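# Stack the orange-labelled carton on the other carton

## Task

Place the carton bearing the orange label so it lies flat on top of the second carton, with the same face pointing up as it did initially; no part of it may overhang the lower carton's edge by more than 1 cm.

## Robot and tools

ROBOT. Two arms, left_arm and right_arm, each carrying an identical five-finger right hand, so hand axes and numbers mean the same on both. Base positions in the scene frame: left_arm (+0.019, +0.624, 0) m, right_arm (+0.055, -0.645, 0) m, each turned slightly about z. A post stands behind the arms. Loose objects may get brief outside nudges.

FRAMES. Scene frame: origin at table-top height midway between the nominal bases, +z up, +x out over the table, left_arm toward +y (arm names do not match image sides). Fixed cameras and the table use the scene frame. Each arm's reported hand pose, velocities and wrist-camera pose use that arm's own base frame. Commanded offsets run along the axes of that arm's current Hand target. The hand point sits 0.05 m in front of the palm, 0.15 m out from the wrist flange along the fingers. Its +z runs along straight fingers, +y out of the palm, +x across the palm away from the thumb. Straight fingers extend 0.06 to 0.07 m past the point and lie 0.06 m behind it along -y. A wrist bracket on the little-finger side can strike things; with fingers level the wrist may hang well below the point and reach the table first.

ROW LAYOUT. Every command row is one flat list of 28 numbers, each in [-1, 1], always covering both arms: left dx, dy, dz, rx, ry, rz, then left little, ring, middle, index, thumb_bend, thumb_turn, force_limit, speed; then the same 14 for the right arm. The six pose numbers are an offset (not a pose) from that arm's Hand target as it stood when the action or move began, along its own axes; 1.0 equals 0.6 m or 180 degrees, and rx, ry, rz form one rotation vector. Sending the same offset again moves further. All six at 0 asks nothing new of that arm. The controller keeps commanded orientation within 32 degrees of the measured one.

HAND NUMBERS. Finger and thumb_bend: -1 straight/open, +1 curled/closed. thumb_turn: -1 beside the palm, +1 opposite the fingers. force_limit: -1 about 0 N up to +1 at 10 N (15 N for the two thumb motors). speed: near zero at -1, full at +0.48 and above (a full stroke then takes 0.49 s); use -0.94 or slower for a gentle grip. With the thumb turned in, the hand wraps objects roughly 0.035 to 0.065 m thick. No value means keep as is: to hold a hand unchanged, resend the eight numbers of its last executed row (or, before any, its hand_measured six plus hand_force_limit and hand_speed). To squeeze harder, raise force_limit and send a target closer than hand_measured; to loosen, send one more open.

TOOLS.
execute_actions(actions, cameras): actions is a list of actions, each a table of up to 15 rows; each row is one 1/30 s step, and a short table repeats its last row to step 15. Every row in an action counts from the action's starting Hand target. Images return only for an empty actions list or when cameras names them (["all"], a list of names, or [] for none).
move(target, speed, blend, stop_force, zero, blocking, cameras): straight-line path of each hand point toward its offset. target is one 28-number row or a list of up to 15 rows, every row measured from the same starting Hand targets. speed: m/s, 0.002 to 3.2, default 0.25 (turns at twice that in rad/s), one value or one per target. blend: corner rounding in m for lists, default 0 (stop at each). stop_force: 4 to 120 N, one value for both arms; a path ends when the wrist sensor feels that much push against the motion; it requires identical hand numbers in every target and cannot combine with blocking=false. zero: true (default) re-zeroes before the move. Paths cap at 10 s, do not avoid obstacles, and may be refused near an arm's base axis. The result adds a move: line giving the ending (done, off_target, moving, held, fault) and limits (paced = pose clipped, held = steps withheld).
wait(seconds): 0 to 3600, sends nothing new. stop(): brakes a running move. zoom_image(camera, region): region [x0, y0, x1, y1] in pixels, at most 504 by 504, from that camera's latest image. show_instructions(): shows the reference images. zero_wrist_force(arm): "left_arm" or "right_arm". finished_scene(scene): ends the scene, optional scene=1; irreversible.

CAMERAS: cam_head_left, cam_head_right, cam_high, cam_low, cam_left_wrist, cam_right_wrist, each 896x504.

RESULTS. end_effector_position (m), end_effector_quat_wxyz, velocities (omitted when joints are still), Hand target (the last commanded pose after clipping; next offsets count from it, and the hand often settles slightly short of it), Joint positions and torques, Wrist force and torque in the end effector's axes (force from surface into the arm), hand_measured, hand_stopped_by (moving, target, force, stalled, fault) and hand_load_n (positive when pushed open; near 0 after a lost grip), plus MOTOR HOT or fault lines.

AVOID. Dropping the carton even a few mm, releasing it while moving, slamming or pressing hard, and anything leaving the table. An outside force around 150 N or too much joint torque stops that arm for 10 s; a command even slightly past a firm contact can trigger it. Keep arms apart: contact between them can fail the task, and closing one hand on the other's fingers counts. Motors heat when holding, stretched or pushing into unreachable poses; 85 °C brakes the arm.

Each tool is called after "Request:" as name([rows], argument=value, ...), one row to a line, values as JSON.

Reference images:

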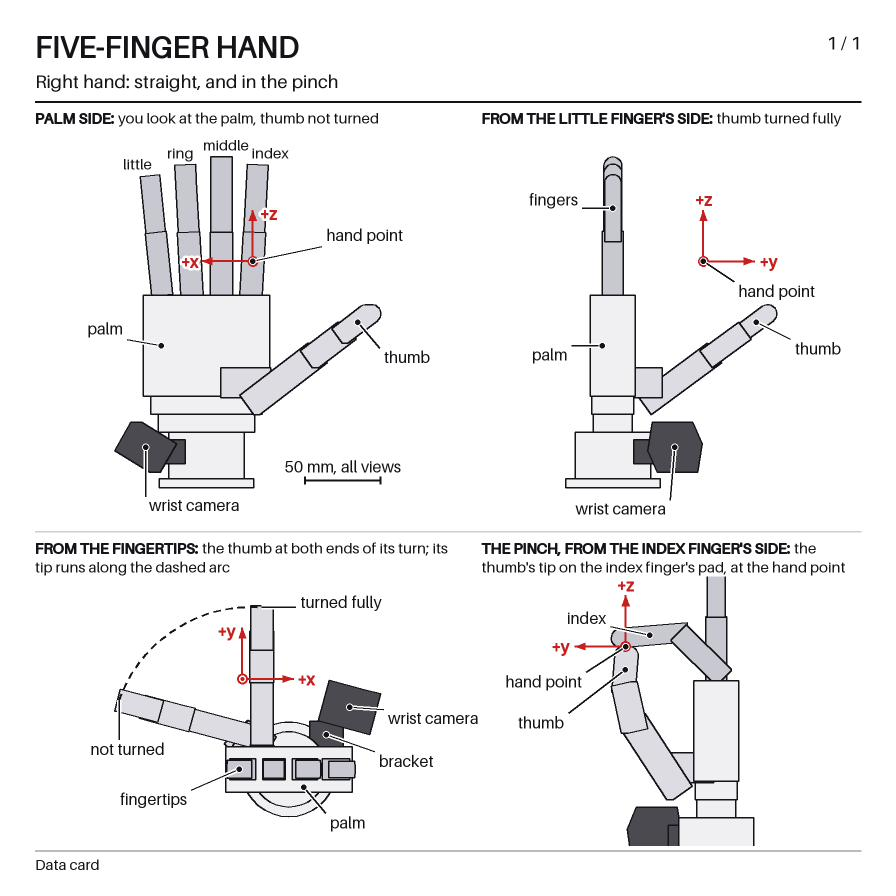

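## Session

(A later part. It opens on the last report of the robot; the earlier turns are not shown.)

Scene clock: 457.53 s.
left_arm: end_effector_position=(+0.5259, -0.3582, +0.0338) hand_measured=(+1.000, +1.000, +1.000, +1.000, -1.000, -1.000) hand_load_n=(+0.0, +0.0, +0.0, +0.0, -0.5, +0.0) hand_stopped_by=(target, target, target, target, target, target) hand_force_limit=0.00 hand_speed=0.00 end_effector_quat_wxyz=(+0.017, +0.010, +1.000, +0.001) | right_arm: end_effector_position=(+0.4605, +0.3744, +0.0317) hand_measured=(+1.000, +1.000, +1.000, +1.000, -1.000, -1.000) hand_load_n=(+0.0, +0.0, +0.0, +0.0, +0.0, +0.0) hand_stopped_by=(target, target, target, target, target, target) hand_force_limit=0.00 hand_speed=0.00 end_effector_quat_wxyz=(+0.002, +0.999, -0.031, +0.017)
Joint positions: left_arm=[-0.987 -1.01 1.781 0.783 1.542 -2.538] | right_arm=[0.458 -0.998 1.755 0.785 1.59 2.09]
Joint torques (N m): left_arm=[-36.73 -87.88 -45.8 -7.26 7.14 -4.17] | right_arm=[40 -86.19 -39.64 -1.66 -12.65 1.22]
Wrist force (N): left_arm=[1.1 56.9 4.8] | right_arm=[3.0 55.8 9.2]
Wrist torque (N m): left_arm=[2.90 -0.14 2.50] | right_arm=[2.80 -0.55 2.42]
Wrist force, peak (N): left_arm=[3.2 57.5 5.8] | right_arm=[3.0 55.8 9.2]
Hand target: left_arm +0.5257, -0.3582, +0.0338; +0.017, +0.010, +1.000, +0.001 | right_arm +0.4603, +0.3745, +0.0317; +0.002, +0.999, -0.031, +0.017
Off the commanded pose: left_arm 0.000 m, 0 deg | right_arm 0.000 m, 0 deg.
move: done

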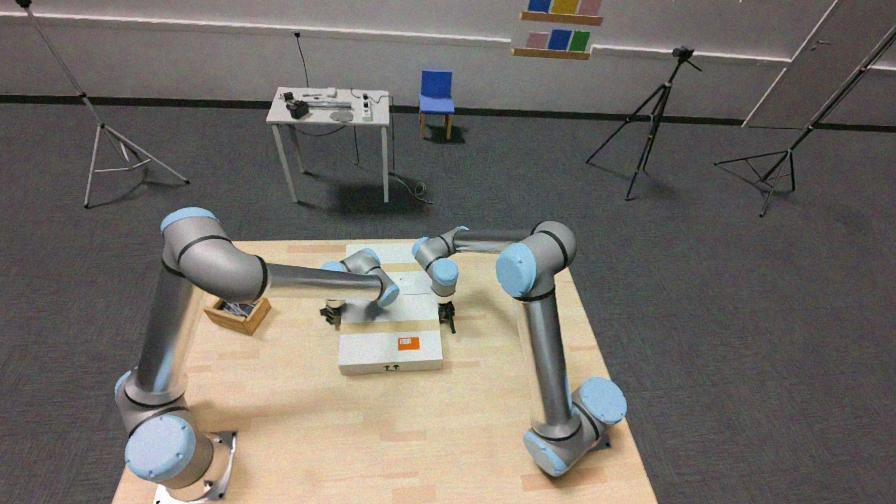

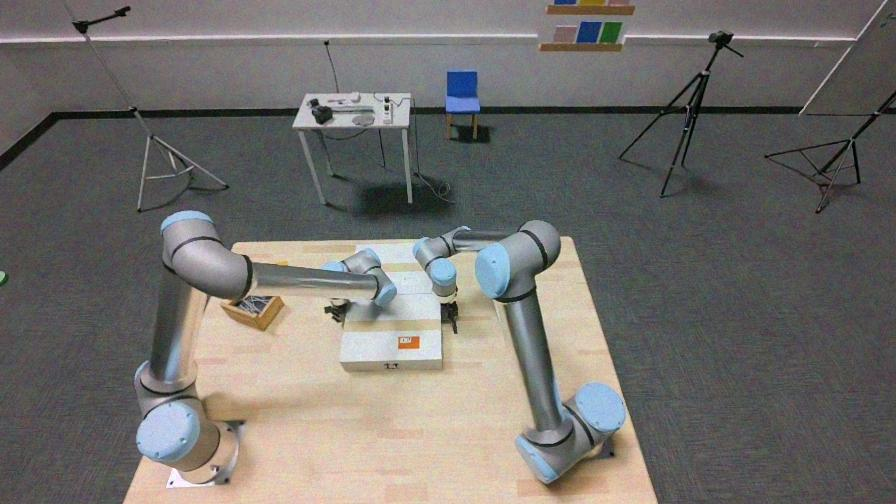

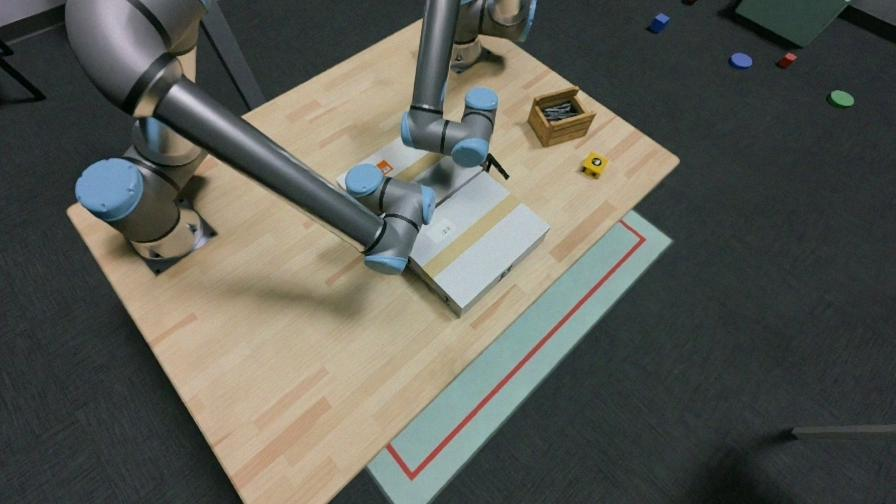

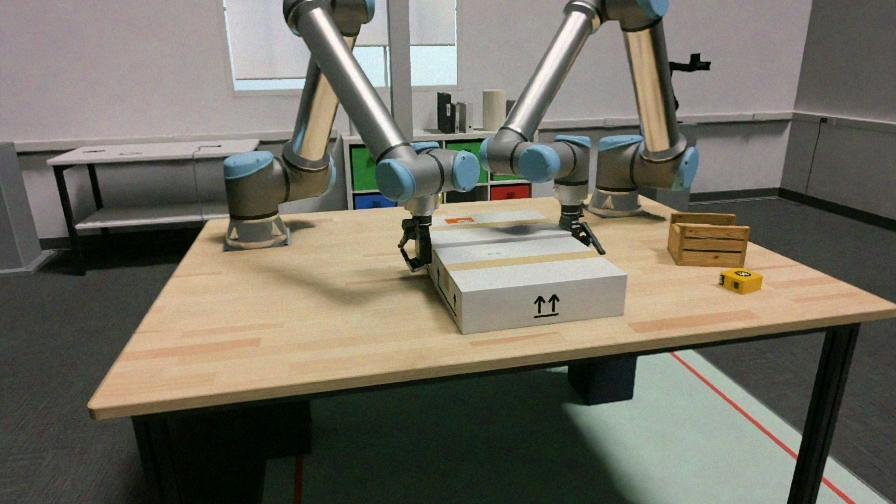

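Request:
move(target=[0.00526,0,-0.03806,0,-0.02778,0, 1,1,1,1,-1,-1, 0,0, -0.00488,0,-0.02934,0,0.02778,0, 1,1,1,1,-1,-1, 0,0], speed=0.02)

Scene clock: 470.13 s.
left_arm: end_effector_position=(+0.5217, -0.3581, +0.0565) hand_measured=(+1.000, +1.000, +1.000, +1.000, -1.000, -1.000) hand_load_n=(+0.0, -0.5, +0.0, +0.0, -0.5, +0.0) hand_stopped_by=(target, target, target, target, target, target) hand_force_limit=0.00 hand_speed=0.00 end_effector_quat_wxyz=(+0.061, +0.010, +0.998, +0.000) | right_arm: end_effector_position=(+0.4567, +0.3747, +0.0492) hand_measured=(+1.000, +1.000, +1.000, +1.000, -1.000, -1.000) hand_load_n=(+0.0, +0.0, +0.0, +0.0, +0.0, +0.0) hand_stopped_by=(target, target, target, target, target, target) hand_force_limit=0.00 hand_speed=0.00 end_effector_quat_wxyz=(+0.003, +0.998, -0.030, +0.061)
Joint positions: left_arm=[-1.025 -1.064 1.818 0.754 1.467 -2.573] | right_arm=[0.481 -1.054 1.788 0.733 1.635 2.109]
Joint torques (N m): left_arm=[-14.62 -61.33 -60.55 -6.62 6.98 -1.79] | right_arm=[23.15 -64.66 -52.85 0.94 -11.85 -0.21]
Wrist force (N): left_arm=[8.1 55.2 9.1] | right_arm=[1.7 55.7 9.9]
Wrist torque (N m): left_arm=[2.47 -1.24 3.19] | right_arm=[2.70 -0.33 2.27]
Wrist force, peak (N): left_arm=[8.0 56.4 8.4] | right_arm=[1.7 55.7 9.9]
Hand target: left_arm +0.5218, -0.3581, +0.0565; +0.061, +0.010, +0.998, +0.000 | right_arm +0.4567, +0.3747, +0.0492; +0.003, +0.998, -0.030, +0.061
Off the commanded pose: left_arm 0.000 m, 0 deg | right_arm 0.000 m, 0 deg.
move: done

Request:
move(target=[0.00526,0,-0.03806,0,-0.02778,0, 1,1,1,1,-1,-1, 0,0, -0.00488,0,-0.02934,0,0.02778,0, 1,1,1,1,-1,-1, 0,0], speed=0.025)

Request:
move(target=[0.00526,0,-0.03806,0,-0.02778,0, 1,1,1,1,-1,-1, 0,0, -0.00488,0,-0.02934,0,0.02778,0, 1,1,1,1,-1,-1, 0,0], speed=0.025, cameras=["cam_head_left","cam_high","cam_low"])

Request:
zoom_image(camera="cam_low", region=[380, 140, 660, 340])

Scene clock: 476.97 s.
left_arm: end_effector_position=(+0.5158, -0.3580, +0.0788) hand_measured=(+1.000, +1.000, +1.000, +1.000, -1.000, -1.000) hand_load_n=(-0.5, +0.0, +0.0, +0.0, +0.0, +0.0) hand_stopped_by=(target, target, target, target, target, target) hand_force_limit=0.00 hand_speed=0.00 end_effector_quat_wxyz=(+0.104, +0.010, +0.995, +0.000) | right_arm: end_effector_position=(+0.4517, +0.3751, +0.0663) hand_measured=(+1.000, +1.000, +1.000, +1.000, -1.000, -1.000) hand_load_n=(+0.0, +0.0, +0.0, +0.0, +0.0, +0.0) hand_stopped_by=(target, target, target, target, target, target) hand_force_limit=0.00 hand_speed=0.00 end_effector_quat_wxyz=(+0.004, +0.994, -0.030, +0.104)
Joint positions: left_arm=[-1.066 -1.116 1.855 0.728 1.389 -2.608] | right_arm=[0.506 -1.107 1.821 0.682 1.684 2.128]
Joint torques (N m): left_arm=[-17.16 -57.09 -66.23 -7.96 6.33 -1.12] | right_arm=[20.5 -61.77 -57.89 0.28 -13.22 -0.55]
Wrist force (N): left_arm=[8.2 58.8 9.1] | right_arm=[1.4 59.1 10.4]
Wrist torque (N m): left_arm=[2.75 -1.22 3.22] | right_arm=[2.80 -0.38 2.48]
Wrist force, peak (N): left_arm=[8.3 60.0 9.0] | right_arm=[0.0 59.1 10.9]
Hand target: left_arm +0.5159, -0.3581, +0.0788; +0.104, +0.010, +0.995, +0.000 | right_arm +0.4517, +0.3751, +0.0663; +0.004, +0.994, -0.030, +0.104
Off the commanded pose: left_arm 0.000 m, 0 deg | right_arm 0.000 m, 0 deg.
move: done

Scene clock: 478.97 s.
left_arm: end_effector_position=(+0.5080, -0.3579, +0.1005) hand_measured=(+1.000, +1.000, +1.000, +1.000, -1.000, -1.000) hand_load_n=(+0.0, +0.0, +0.0, +0.0, +0.0, +0.0) hand_stopped_by=(target, target, target, target, target, target) hand_force_limit=0.00 hand_speed=0.00 end_effector_quat_wxyz=(+0.148, +0.010, +0.989, +0.000) | right_arm: end_effector_position=(+0.4452, +0.3755, +0.0829) hand_measured=(+1.000, +1.000, +1.000, +1.000, -1.000, -1.000) hand_load_n=(+0.0, +0.0, +0.0, +0.0, +0.0, +0.0) hand_stopped_by=(target, target, target, target, target, target) hand_force_limit=0.00 hand_speed=0.00 end_effector_quat_wxyz=(+0.006, +0.989, -0.030, +0.148)
Joint positions: left_arm=[-1.113 -1.165 1.892 0.706 1.308 -2.646] | right_arm=[0.534 -1.159 1.853 0.63 1.737 2.145]
Joint torques (N m): left_arm=[-15.04 -56.27 -68.84 -8.8 6.32 -0.88] | right_arm=[20.95 -60.59 -62.65 -1.01 -13.33 -0.43]
Wrist force (N): left_arm=[8.6 61.3 9.5] | right_arm=[0.0 62.0 10.5]
Wrist torque (N m): left_arm=[2.87 -1.26 3.15] | right_arm=[2.91 -0.25 2.66]
Wrist force, peak (N): left_arm=[8.7 63.1 8.8] | right_arm=[-1.2 62.6 11.4]
Hand target: left_arm +0.5081, -0.3580, +0.1005; +0.147, +0.010, +0.989, +0.000 | right_arm +0.4452, +0.3755, +0.0829; +0.006, +0.989, -0.030, +0.147
Off the commanded pose: left_arm 0.000 m, 0 deg | right_arm 0.000 m, 0 deg.
move: done

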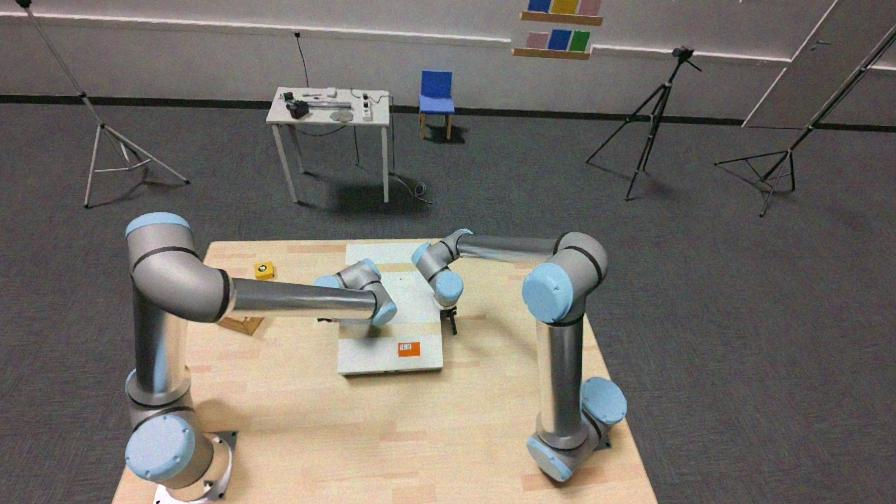

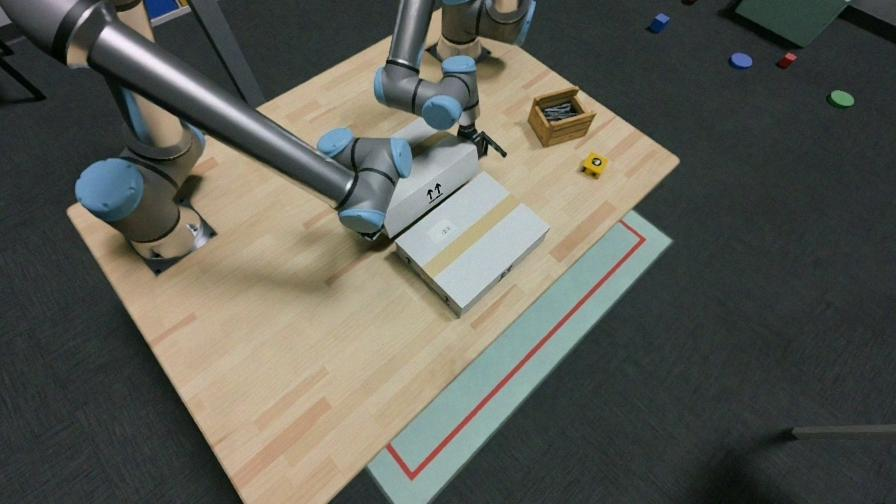

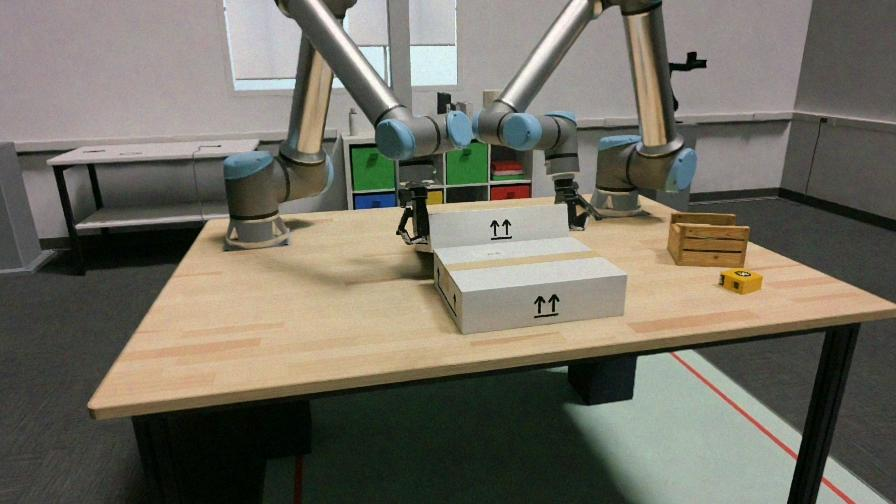

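Scaled by 1.800 from the camera's image (finer frame: 1280x720).

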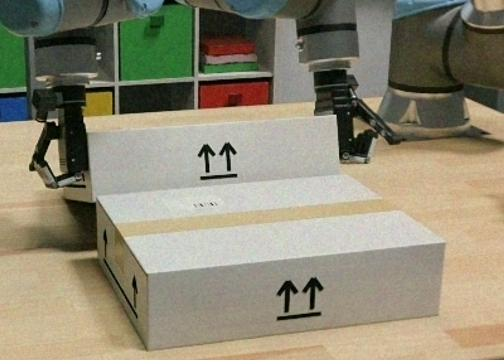

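Request:
move(target=[0.00526,0,-0.03806,0,-0.02778,0, 1,1,1,1,-1,-1, 0,0, -0.00488,0,-0.02934,0,0.02778,0, 1,1,1,1,-1,-1, 0,0], speed=0.025, cameras=["cam_head_left","cam_high","cam_low"])

Request:
zoom_image(camera="cam_low", region=[380, 140, 660, 340])

Request:
zoom_image(camera="cam_high", region=[320, 90, 600, 330])

Scene clock: 484.67 s.
left_arm: end_effector_position=(+0.4983, -0.3578, +0.1214) hand_measured=(+1.000, +1.000, +1.000, +1.000, -1.000, -1.000) hand_load_n=(+0.0, +0.0, +0.0, +0.0, +0.0, +0.0) hand_stopped_by=(target, target, target, target, target, target) hand_force_limit=0.00 hand_speed=0.00 end_effector_quat_wxyz=(+0.191, +0.010, +0.982, -0.001) | right_arm: end_effector_position=(+0.4372, +0.3760, +0.0989) hand_measured=(+1.000, +1.000, +1.000, +1.000, -1.000, -1.000) hand_load_n=(+0.0, +0.0, +0.0, +0.0, +0.0, +0.0) hand_stopped_by=(target, target, target, target, target, target) hand_force_limit=0.00 hand_speed=0.00 end_effector_quat_wxyz=(+0.007, +0.981, -0.030, +0.191)
Joint positions: left_arm=[-1.164 -1.21 1.93 0.687 1.222 -2.686] | right_arm=[0.566 -1.208 1.886 0.578 1.794 2.162]
Joint torques (N m): left_arm=[-13.83 -49.73 -72.01 -10.27 5.91 -0.1] | right_arm=[22.08 -55.35 -64.51 -2.24 -13.88 -0.72]
Wrist force (N): left_arm=[9.4 63.8 8.3] | right_arm=[-1.6 65.1 10.2]
Wrist torque (N m): left_arm=[3.11 -1.31 3.12] | right_arm=[3.10 -0.15 2.84]
Wrist force, peak (N): left_arm=[8.3 67.3 9.2] | right_arm=[-0.6 67.0 11.3]
Hand target: left_arm +0.4984, -0.3578, +0.1214; +0.190, +0.010, +0.982, -0.001 | right_arm +0.4373, +0.3760, +0.0989; +0.007, +0.981, -0.030, +0.190
Off the commanded pose: left_arm 0.000 m, 0 deg | right_arm 0.000 m, 0 deg.
move: done

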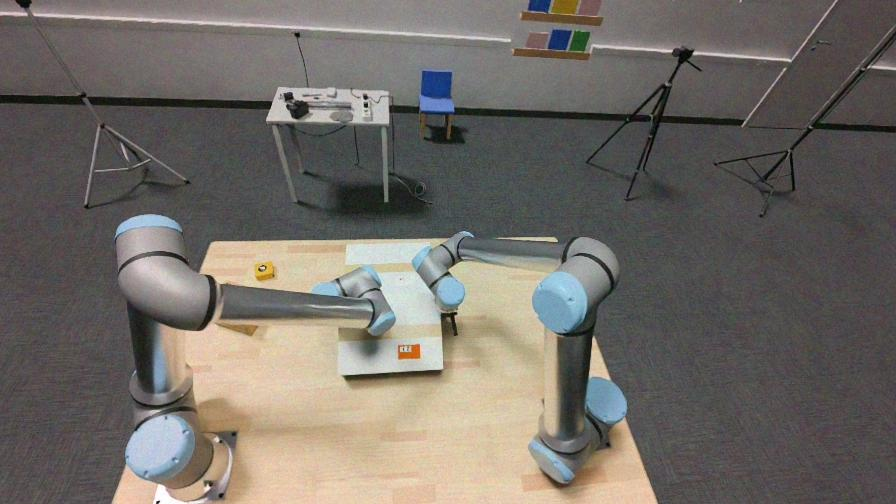

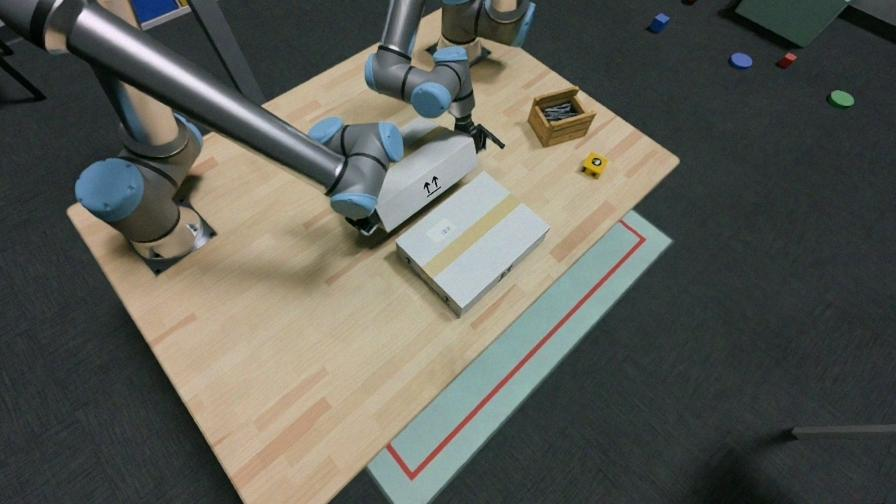

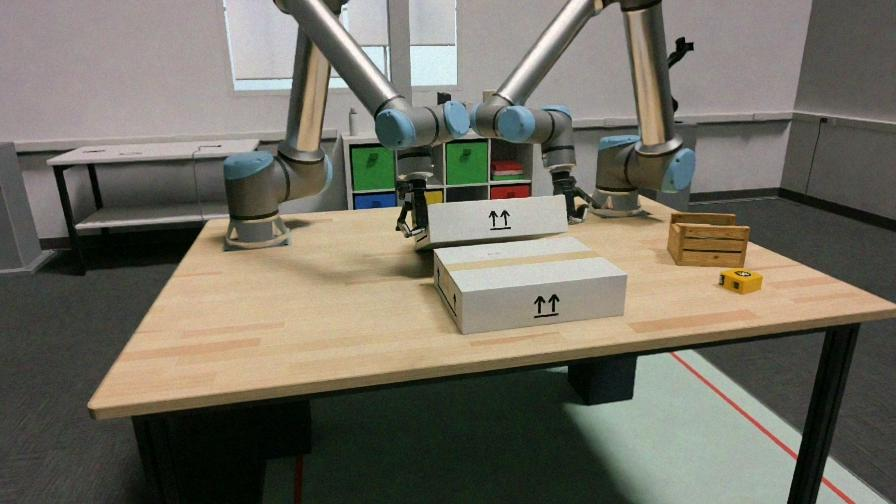

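Scaled by 1.800 from the camera's image (finer frame: 1280x720).

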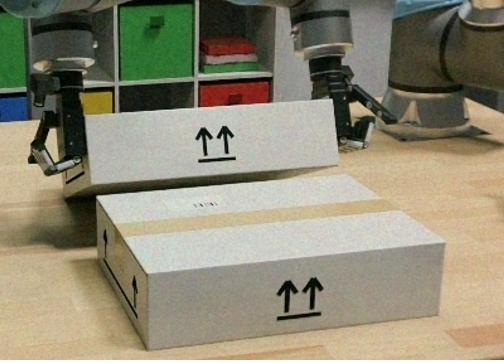

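Scaled by 1.800 from the camera's image (finer frame: 1280x720).

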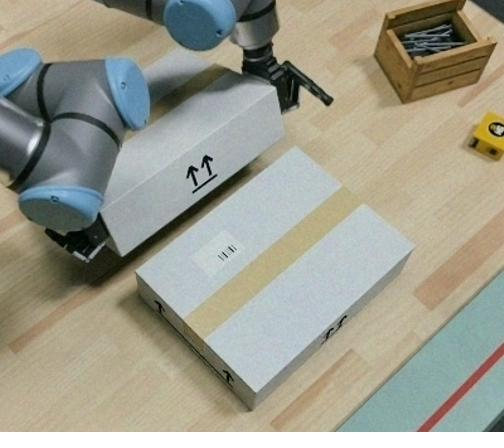

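Request:
move(target=[-0.1004,0,0.0406,0,0,0, 1,1,1,1,-1,-1, 0,0, 0.1004,0,0.0406,0,0,0, 1,1,1,1,-1,-1, 0,0], speed=0.03, cameras=["cam_head_left","cam_high","cam_low"])

Request:
zoom_image(camera="cam_low", region=[380, 140, 660, 340])

Request:
zoom_image(camera="cam_high", region=[320, 90, 600, 330])

Scene clock: 498.17 s.
left_arm: end_effector_position=(+0.5635, -0.3592, +0.1214) hand_measured=(+1.000, +1.000, +1.000, +1.000, -1.000, -1.000) hand_load_n=(+0.5, +0.5, +0.0, +0.0, -0.5, +0.0) hand_stopped_by=(target, target, target, target, target, target) hand_force_limit=0.00 hand_speed=0.00 end_effector_quat_wxyz=(+0.190, +0.010, +0.982, -0.001) | right_arm: end_effector_position=(+0.5024, +0.3721, +0.0989) hand_measured=(+1.000, +1.000, +1.000, +1.000, -1.000, -1.000) hand_load_n=(+0.0, +0.0, +0.0, +0.0, +0.0, +0.0) hand_stopped_by=(target, target, target, target, target, target) hand_force_limit=0.00 hand_speed=0.00 end_effector_quat_wxyz=(+0.007, +0.981, -0.030, +0.190)
Joint positions: left_arm=[-1.059 -1.152 1.832 0.691 1.242 -2.577] | right_arm=[0.502 -1.153 1.799 0.597 1.773 2.1]
Joint torques (N m): left_arm=[-46.38 -62.11 -52.88 -11.49 6.1 -3.06] | right_arm=[44.37 -73.4 -51.11 -4.56 -13.01 0.34]
Wrist force (N): left_arm=[2.5 75.1 -17.5] | right_arm=[-5.2 68.2 0.7]
Wrist torque (N m): left_arm=[5.70 0.36 2.62] | right_arm=[3.94 0.57 2.81]
Wrist force, peak (N): left_arm=[2.5 75.1 -17.5] | right_arm=[-5.9 68.7 -0.9]
Hand target: left_arm +0.5634, -0.3591, +0.1213; +0.190, +0.010, +0.982, -0.001 | right_arm +0.5022, +0.3721, +0.0988; +0.007, +0.981, -0.030, +0.190
Off the commanded pose: left_arm 0.000 m, 0 deg | right_arm 0.000 m, 0 deg.
move: done

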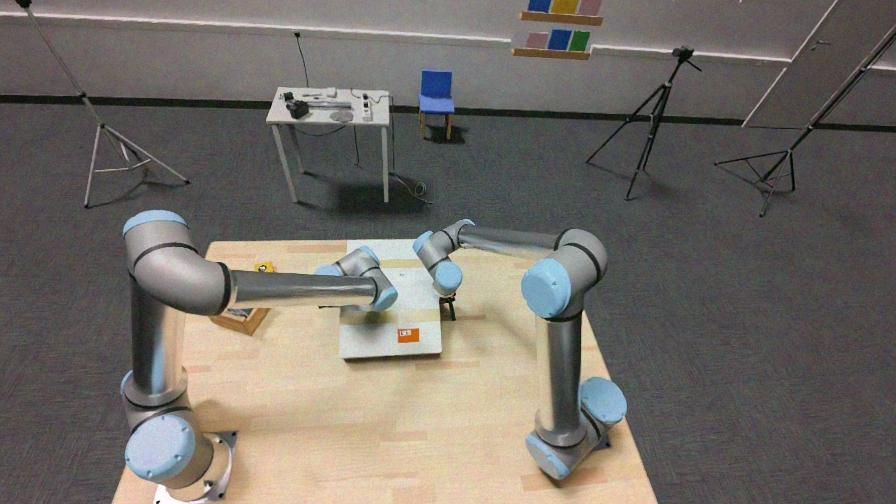

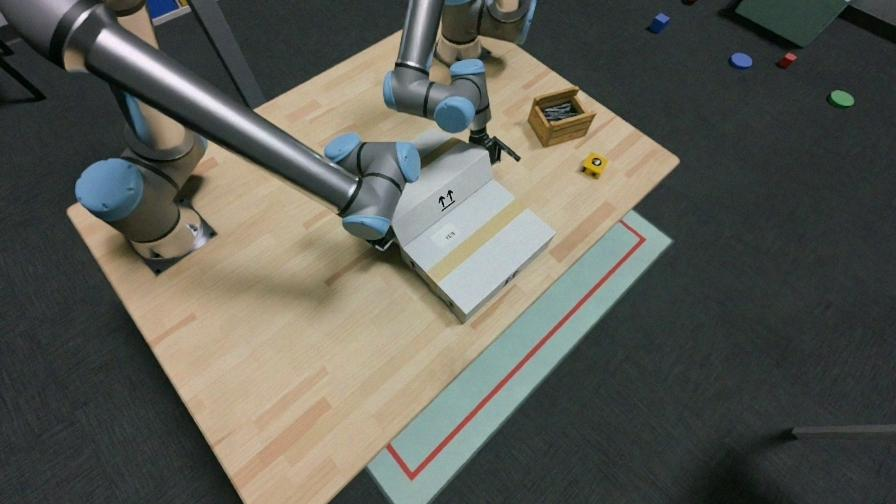

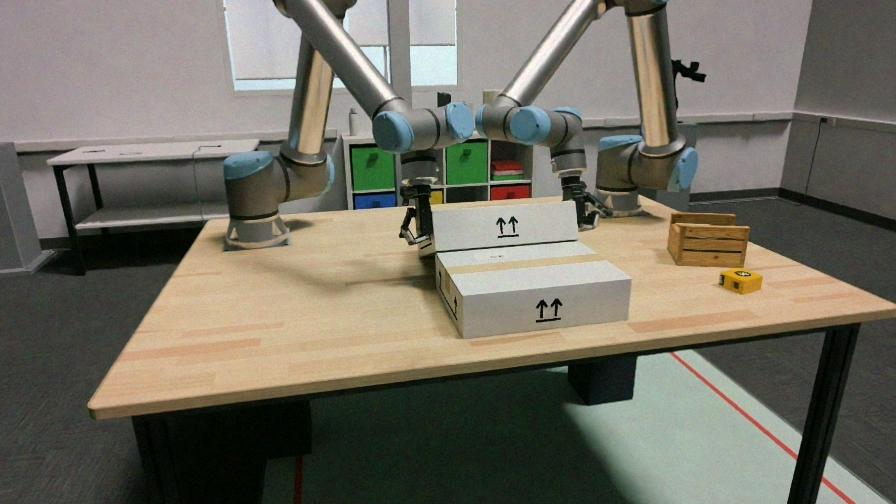

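Scaled by 1.800 from the camera's image (finer frame: 1280x720).

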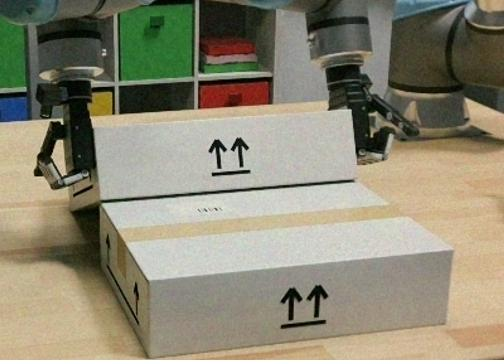

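Scaled by 1.800 from the camera's image (finer frame: 1280x720).

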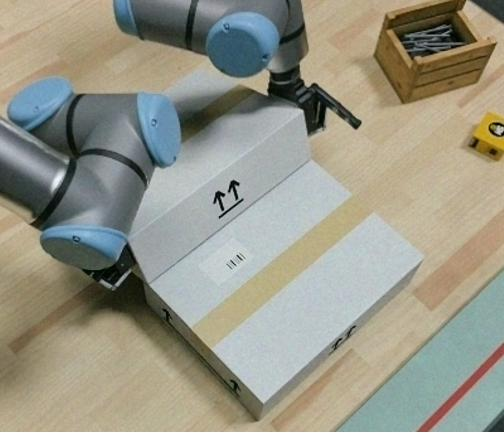

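Request:
move(target=[0,0.005,0,0,0,0, 1,1,1,1,-1,-1, 0,0, 0,0.005,0,0,0,0, 1,1,1,1,-1,-1, 0,0], speed=0.004)

Request:
move(target=[0,0.0333,0,0,0,0, 1,1,1,1,-1,-1, 0,0, 0,0.0333,0,0,0,0, 1,1,1,1,-1,-1, 0,0], speed=0.03, cameras=["cam_head_left","cam_high","cam_low"])

Request:
zoom_image(camera="cam_low", region=[380, 140, 660, 340])

Request:
zoom_image(camera="cam_high", region=[320, 90, 600, 330])

Request:
zoom_image(camera="cam_head_left", region=[320, 220, 470, 420])

Scene clock: 509.97 s.
left_arm: end_effector_position=(+0.5634, -0.3561, +0.1213) hand_measured=(+1.000, +1.000, +1.000, +1.000, -1.000, -1.000) hand_load_n=(+0.0, +0.0, +0.0, +0.0, +0.0, +0.0) hand_stopped_by=(target, target, target, target, target, target) hand_force_limit=0.00 hand_speed=0.00 end_effector_quat_wxyz=(+0.190, +0.010, +0.982, -0.001) | right_arm: end_effector_position=(+0.5020, +0.3690, +0.0989) hand_measured=(+1.000, +1.000, +1.000, +1.000, -1.000, -1.000) hand_load_n=(+0.0, +0.0, +0.0, +0.0, +0.0, +0.5) hand_stopped_by=(target, target, target, target, target, target) hand_force_limit=0.00 hand_speed=0.00 end_effector_quat_wxyz=(+0.007, +0.981, -0.030, +0.190)
Joint positions: left_arm=[-1.057 -1.155 1.836 0.689 1.242 -2.574] | right_arm=[0.497 -1.157 1.804 0.595 1.772 2.095]
Joint torques (N m): left_arm=[7.5 -68.37 -20.35 1.36 -0.16 3.16] | right_arm=[-5.08 -67.64 -27.81 1.14 -1.91 -0.8]
Wrist force (N): left_arm=[0.6 0.9 1.1] | right_arm=[-2.9 2.1 -4.4]
Wrist torque (N m): left_arm=[0.08 -0.15 -0.16] | right_arm=[0.73 0.49 -0.08]
Wrist force, peak (N): left_arm=[0.5 75.4 -17.5] | right_arm=[1.8 67.9 2.6]
Hand target: left_arm +0.5634, -0.3561, +0.1213; +0.190, +0.010, +0.982, -0.001 | right_arm +0.5020, +0.3691, +0.0988; +0.007, +0.981, -0.030, +0.190
Off the commanded pose: left_arm 0.000 m, 0 deg | right_arm 0.000 m, 0 deg.
move: done

Scene clock: 510.90 s.
left_arm: end_effector_position=(+0.5638, -0.3359, +0.1213) hand_measured=(+1.000, +1.000, +1.000, +1.000, -1.000, -1.000) hand_load_n=(+0.0, +0.5, +0.0, +0.0, +0.0, +0.0) hand_stopped_by=(target, target, target, target, target, target) hand_force_limit=0.00 hand_speed=0.00 end_effector_quat_wxyz=(+0.190, +0.010, +0.982, -0.001) | right_arm: end_effector_position=(+0.5007, +0.3490, +0.0988) hand_measured=(+1.000, +1.000, +1.000, +1.000, -1.000, -1.000) hand_load_n=(+0.0, +0.0, +0.0, +0.0, +0.0, +0.0) hand_stopped_by=(target, target, target, target, target, target) hand_force_limit=0.00 hand_speed=0.00 end_effector_quat_wxyz=(+0.007, +0.981, -0.030, +0.190)
Joint positions: left_arm=[-1.039 -1.175 1.865 0.674 1.246 -2.555] | right_arm=[0.468 -1.178 1.836 0.579 1.762 2.067]
Joint torques (N m): left_arm=[-4.77 -47.97 -40.6 3.56 0.06 -1.92] | right_arm=[9.26 -53.36 -42.42 4.53 0.42 1.24]
Wrist force (N): left_arm=[0.7 0.6 2.2] | right_arm=[-2.9 1.9 -4.5]
Wrist torque (N m): left_arm=[0.00 -0.19 -0.19] | right_arm=[0.71 0.51 -0.08]
Wrist force, peak (N): left_arm=[0.7 0.6 2.2] | right_arm=[-2.9 2.4 -4.6]
Hand target: left_arm +0.5638, -0.3361, +0.1214; +0.190, +0.010, +0.982, -0.001 | right_arm +0.5007, +0.3491, +0.0989; +0.007, +0.981, -0.030, +0.190
Off the commanded pose: left_arm 0.000 m, 0 deg | right_arm 0.000 m, 0 deg.
move: done

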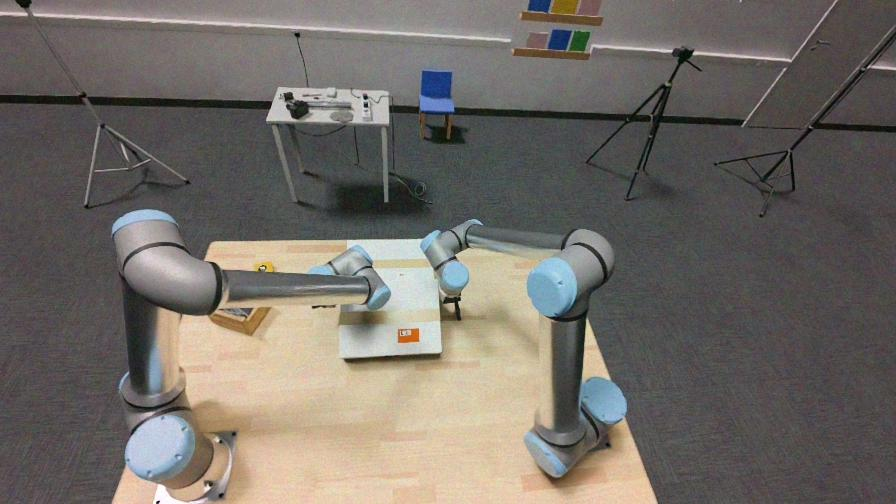

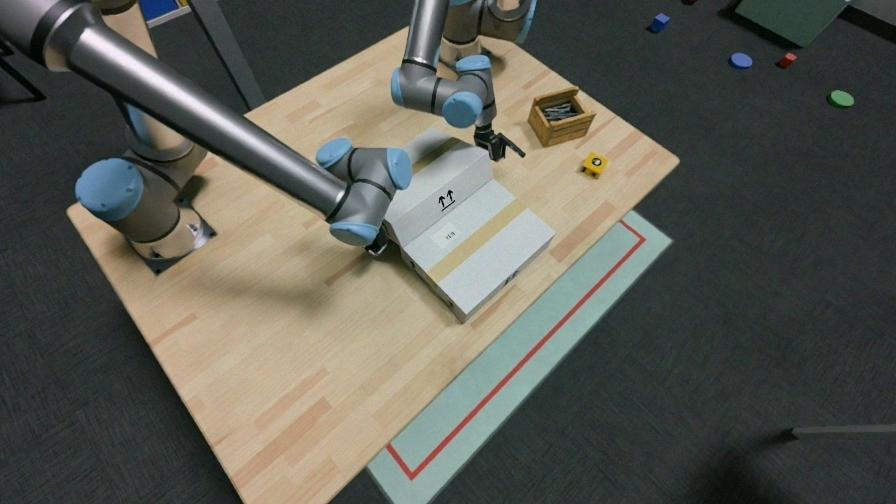

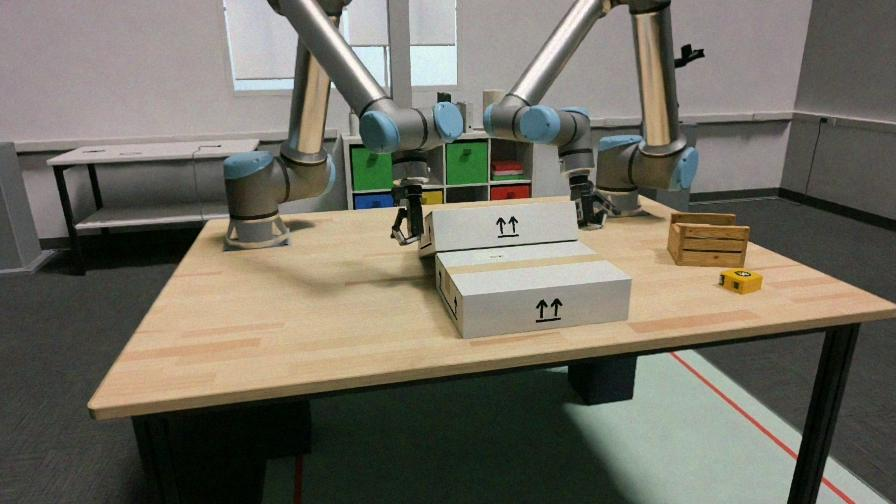

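Scaled by 1.800 from the camera's image (finer frame: 1280x720).

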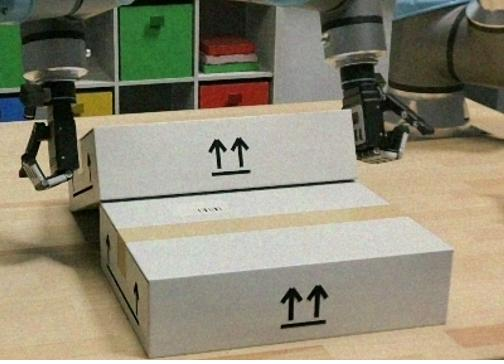

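Scaled by 1.800 from the camera's image (finer frame: 1280x720).

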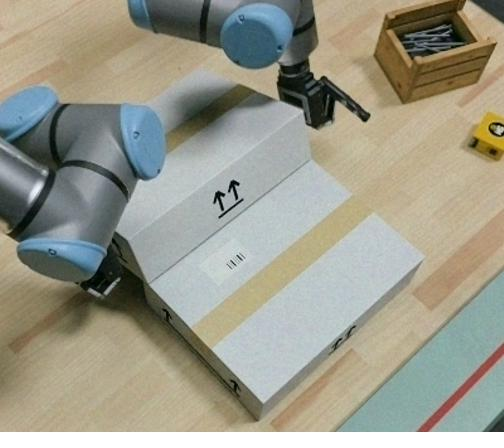

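Scaled by 2.520 from the camera's image (finer frame: 1280x720).

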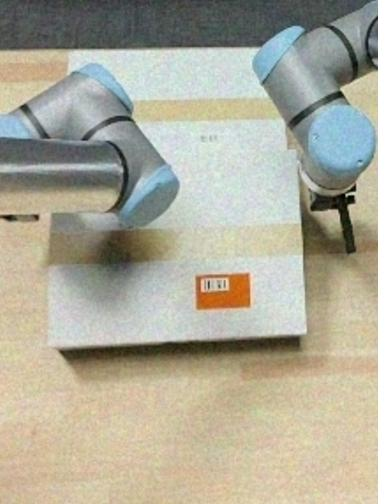

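Request:
zoom_image(camera="cam_high", region=[400, 170, 570, 330])

Request:
zoom_image(camera="cam_low", region=[420, 220, 650, 350])

Scaled by 2.965 from the camera's image (finer frame: 1280x720).

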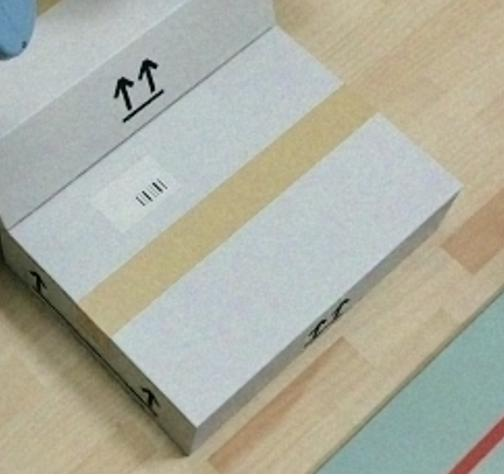

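Scaled by 2.191 from the camera's image (finer frame: 1280x720).

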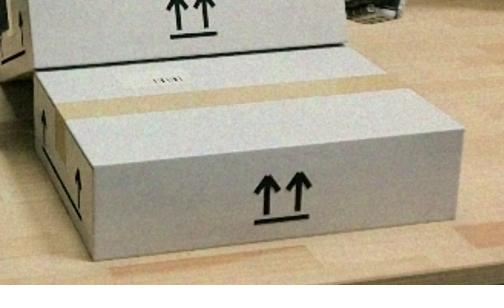

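Request:
move(target=[0.3057,0.01,0.0138,0,0.0083,0, 1,1,1,1,-1,-1, 0,0, -0.3057,0.01,0.0112,0,-0.0083,0, 1,1,1,1,-1,-1, 0,0], speed=0.08, stop_force=8, cameras=["cam_head_left","cam_high","cam_low","cam_head_right"])

Request:
zoom_image(camera="cam_low", region=[380, 140, 660, 340])

Request:
zoom_image(camera="cam_high", region=[320, 90, 600, 330])

Request:
zoom_image(camera="cam_head_left", region=[300, 220, 480, 400])

Scene clock: 541.50 s.
left_arm: end_effector_position=(+0.3969, -0.3267, +0.0451) hand_measured=(+1.000, +1.000, +1.000, +1.000, -1.000, -1.000) hand_load_n=(+0.0, +0.0, +0.0, +0.0, +0.0, +0.0) hand_stopped_by=(target, target, target, target, target, target) hand_force_limit=0.00 hand_speed=0.00 end_effector_quat_wxyz=(+0.178, +0.010, +0.984, -0.001) | right_arm: end_effector_position=(+0.3331, +0.3532, +0.0241) hand_measured=(+1.000, +1.000, +1.000, +1.000, -1.000, -1.000) hand_load_n=(+0.0, +0.5, +0.0, +0.0, +0.0, +0.0) hand_stopped_by=(target, target, target, target, target, target) hand_force_limit=0.00 hand_speed=0.00 end_effector_quat_wxyz=(+0.007, +0.984, -0.030, +0.178)
Joint positions: left_arm=[-1.331 -1.21 2.139 0.547 1.226 -2.865] | right_arm=[0.636 -1.214 2.084 0.423 1.799 2.236]
Joint torques (N m): left_arm=[4.09 -37 -34.74 5.88 -0.79 3.18] | right_arm=[-12.86 -42.99 -36.09 5.69 -2.08 -1.8]
Wrist force (N): left_arm=[0.5 0.1 2.1] | right_arm=[-2.7 2.3 -4.0]
Wrist torque (N m): left_arm=[-0.05 -0.15 -0.23] | right_arm=[0.77 0.45 -0.30]
Wrist force, peak (N): left_arm=[1.8 1.0 1.6] | right_arm=[-3.7 2.0 -4.7]
Hand target: left_arm +0.3969, -0.3267, +0.0451; +0.178, +0.010, +0.984, -0.001 | right_arm +0.3331, +0.3532, +0.0241; +0.007, +0.984, -0.030, +0.178
Off the commanded pose: left_arm 0.000 m, 0 deg | right_arm 0.000 m, 0 deg.
move: done
Images, in order (width x height): cam_head_left 896x504, cam_head_right 896x504, cam_high 896x504, cam_low 896x504.

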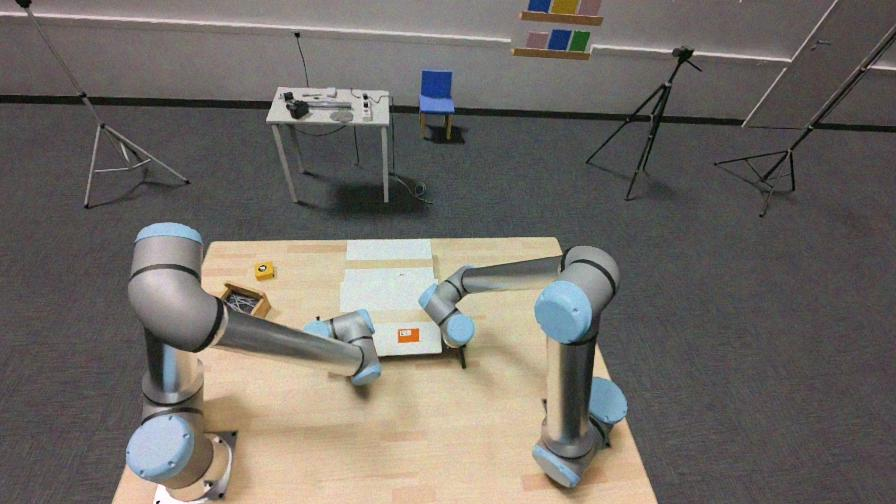

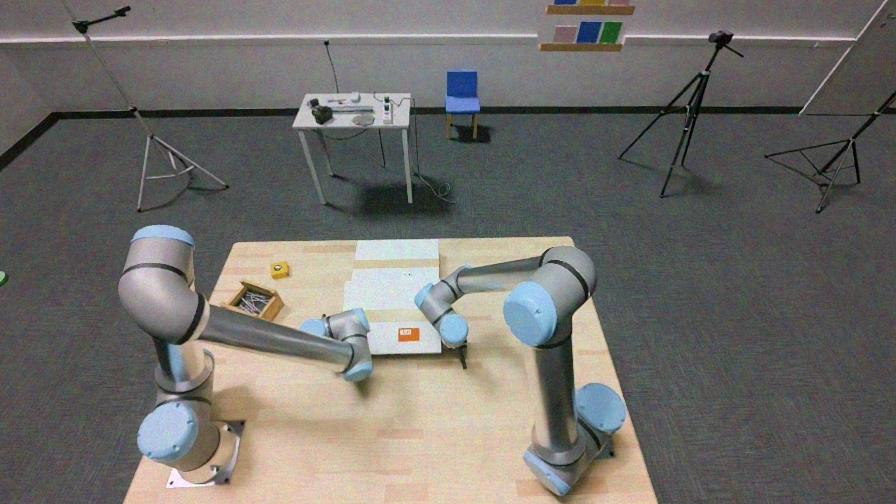

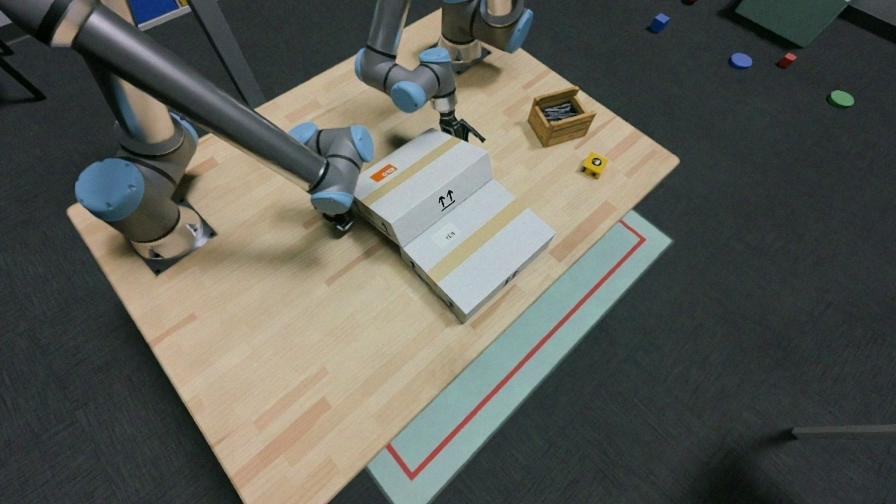

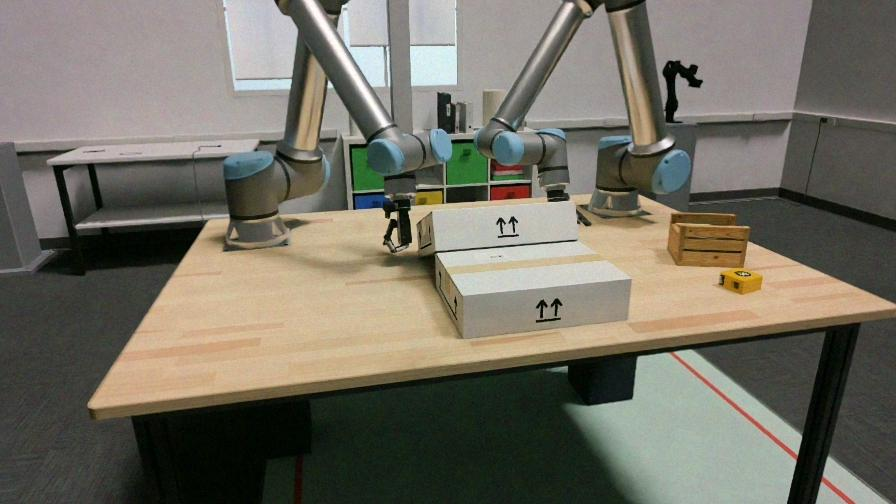

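Scaled by 1.800 from the camera's image (finer frame: 1280x720).

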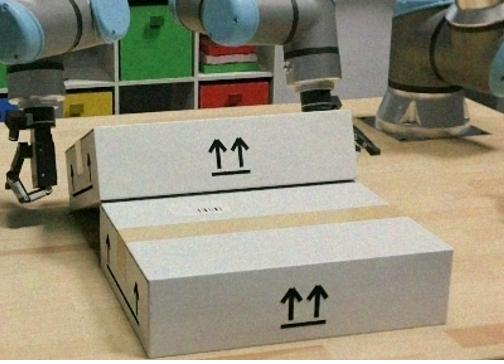

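Scaled by 1.800 from the camera's image (finer frame: 1280x720).

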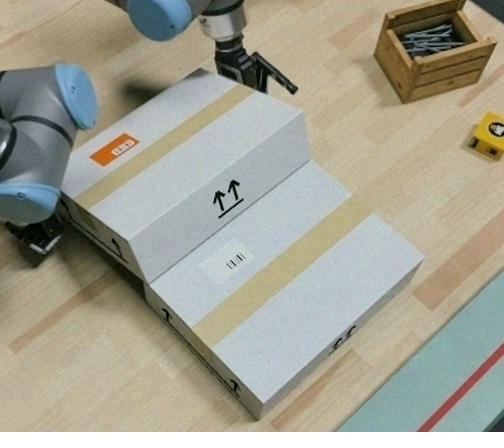

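Scaled by 2.800 from the camera's image (finer frame: 1280x720).

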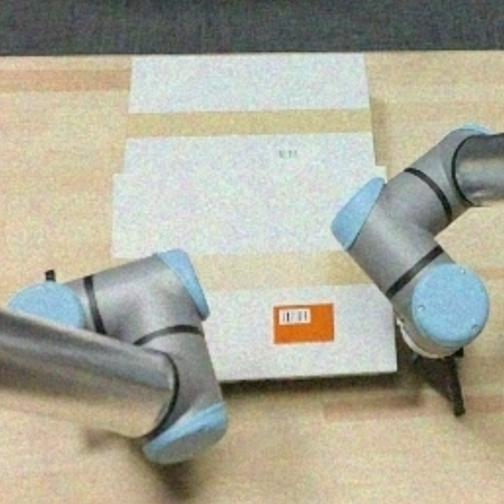

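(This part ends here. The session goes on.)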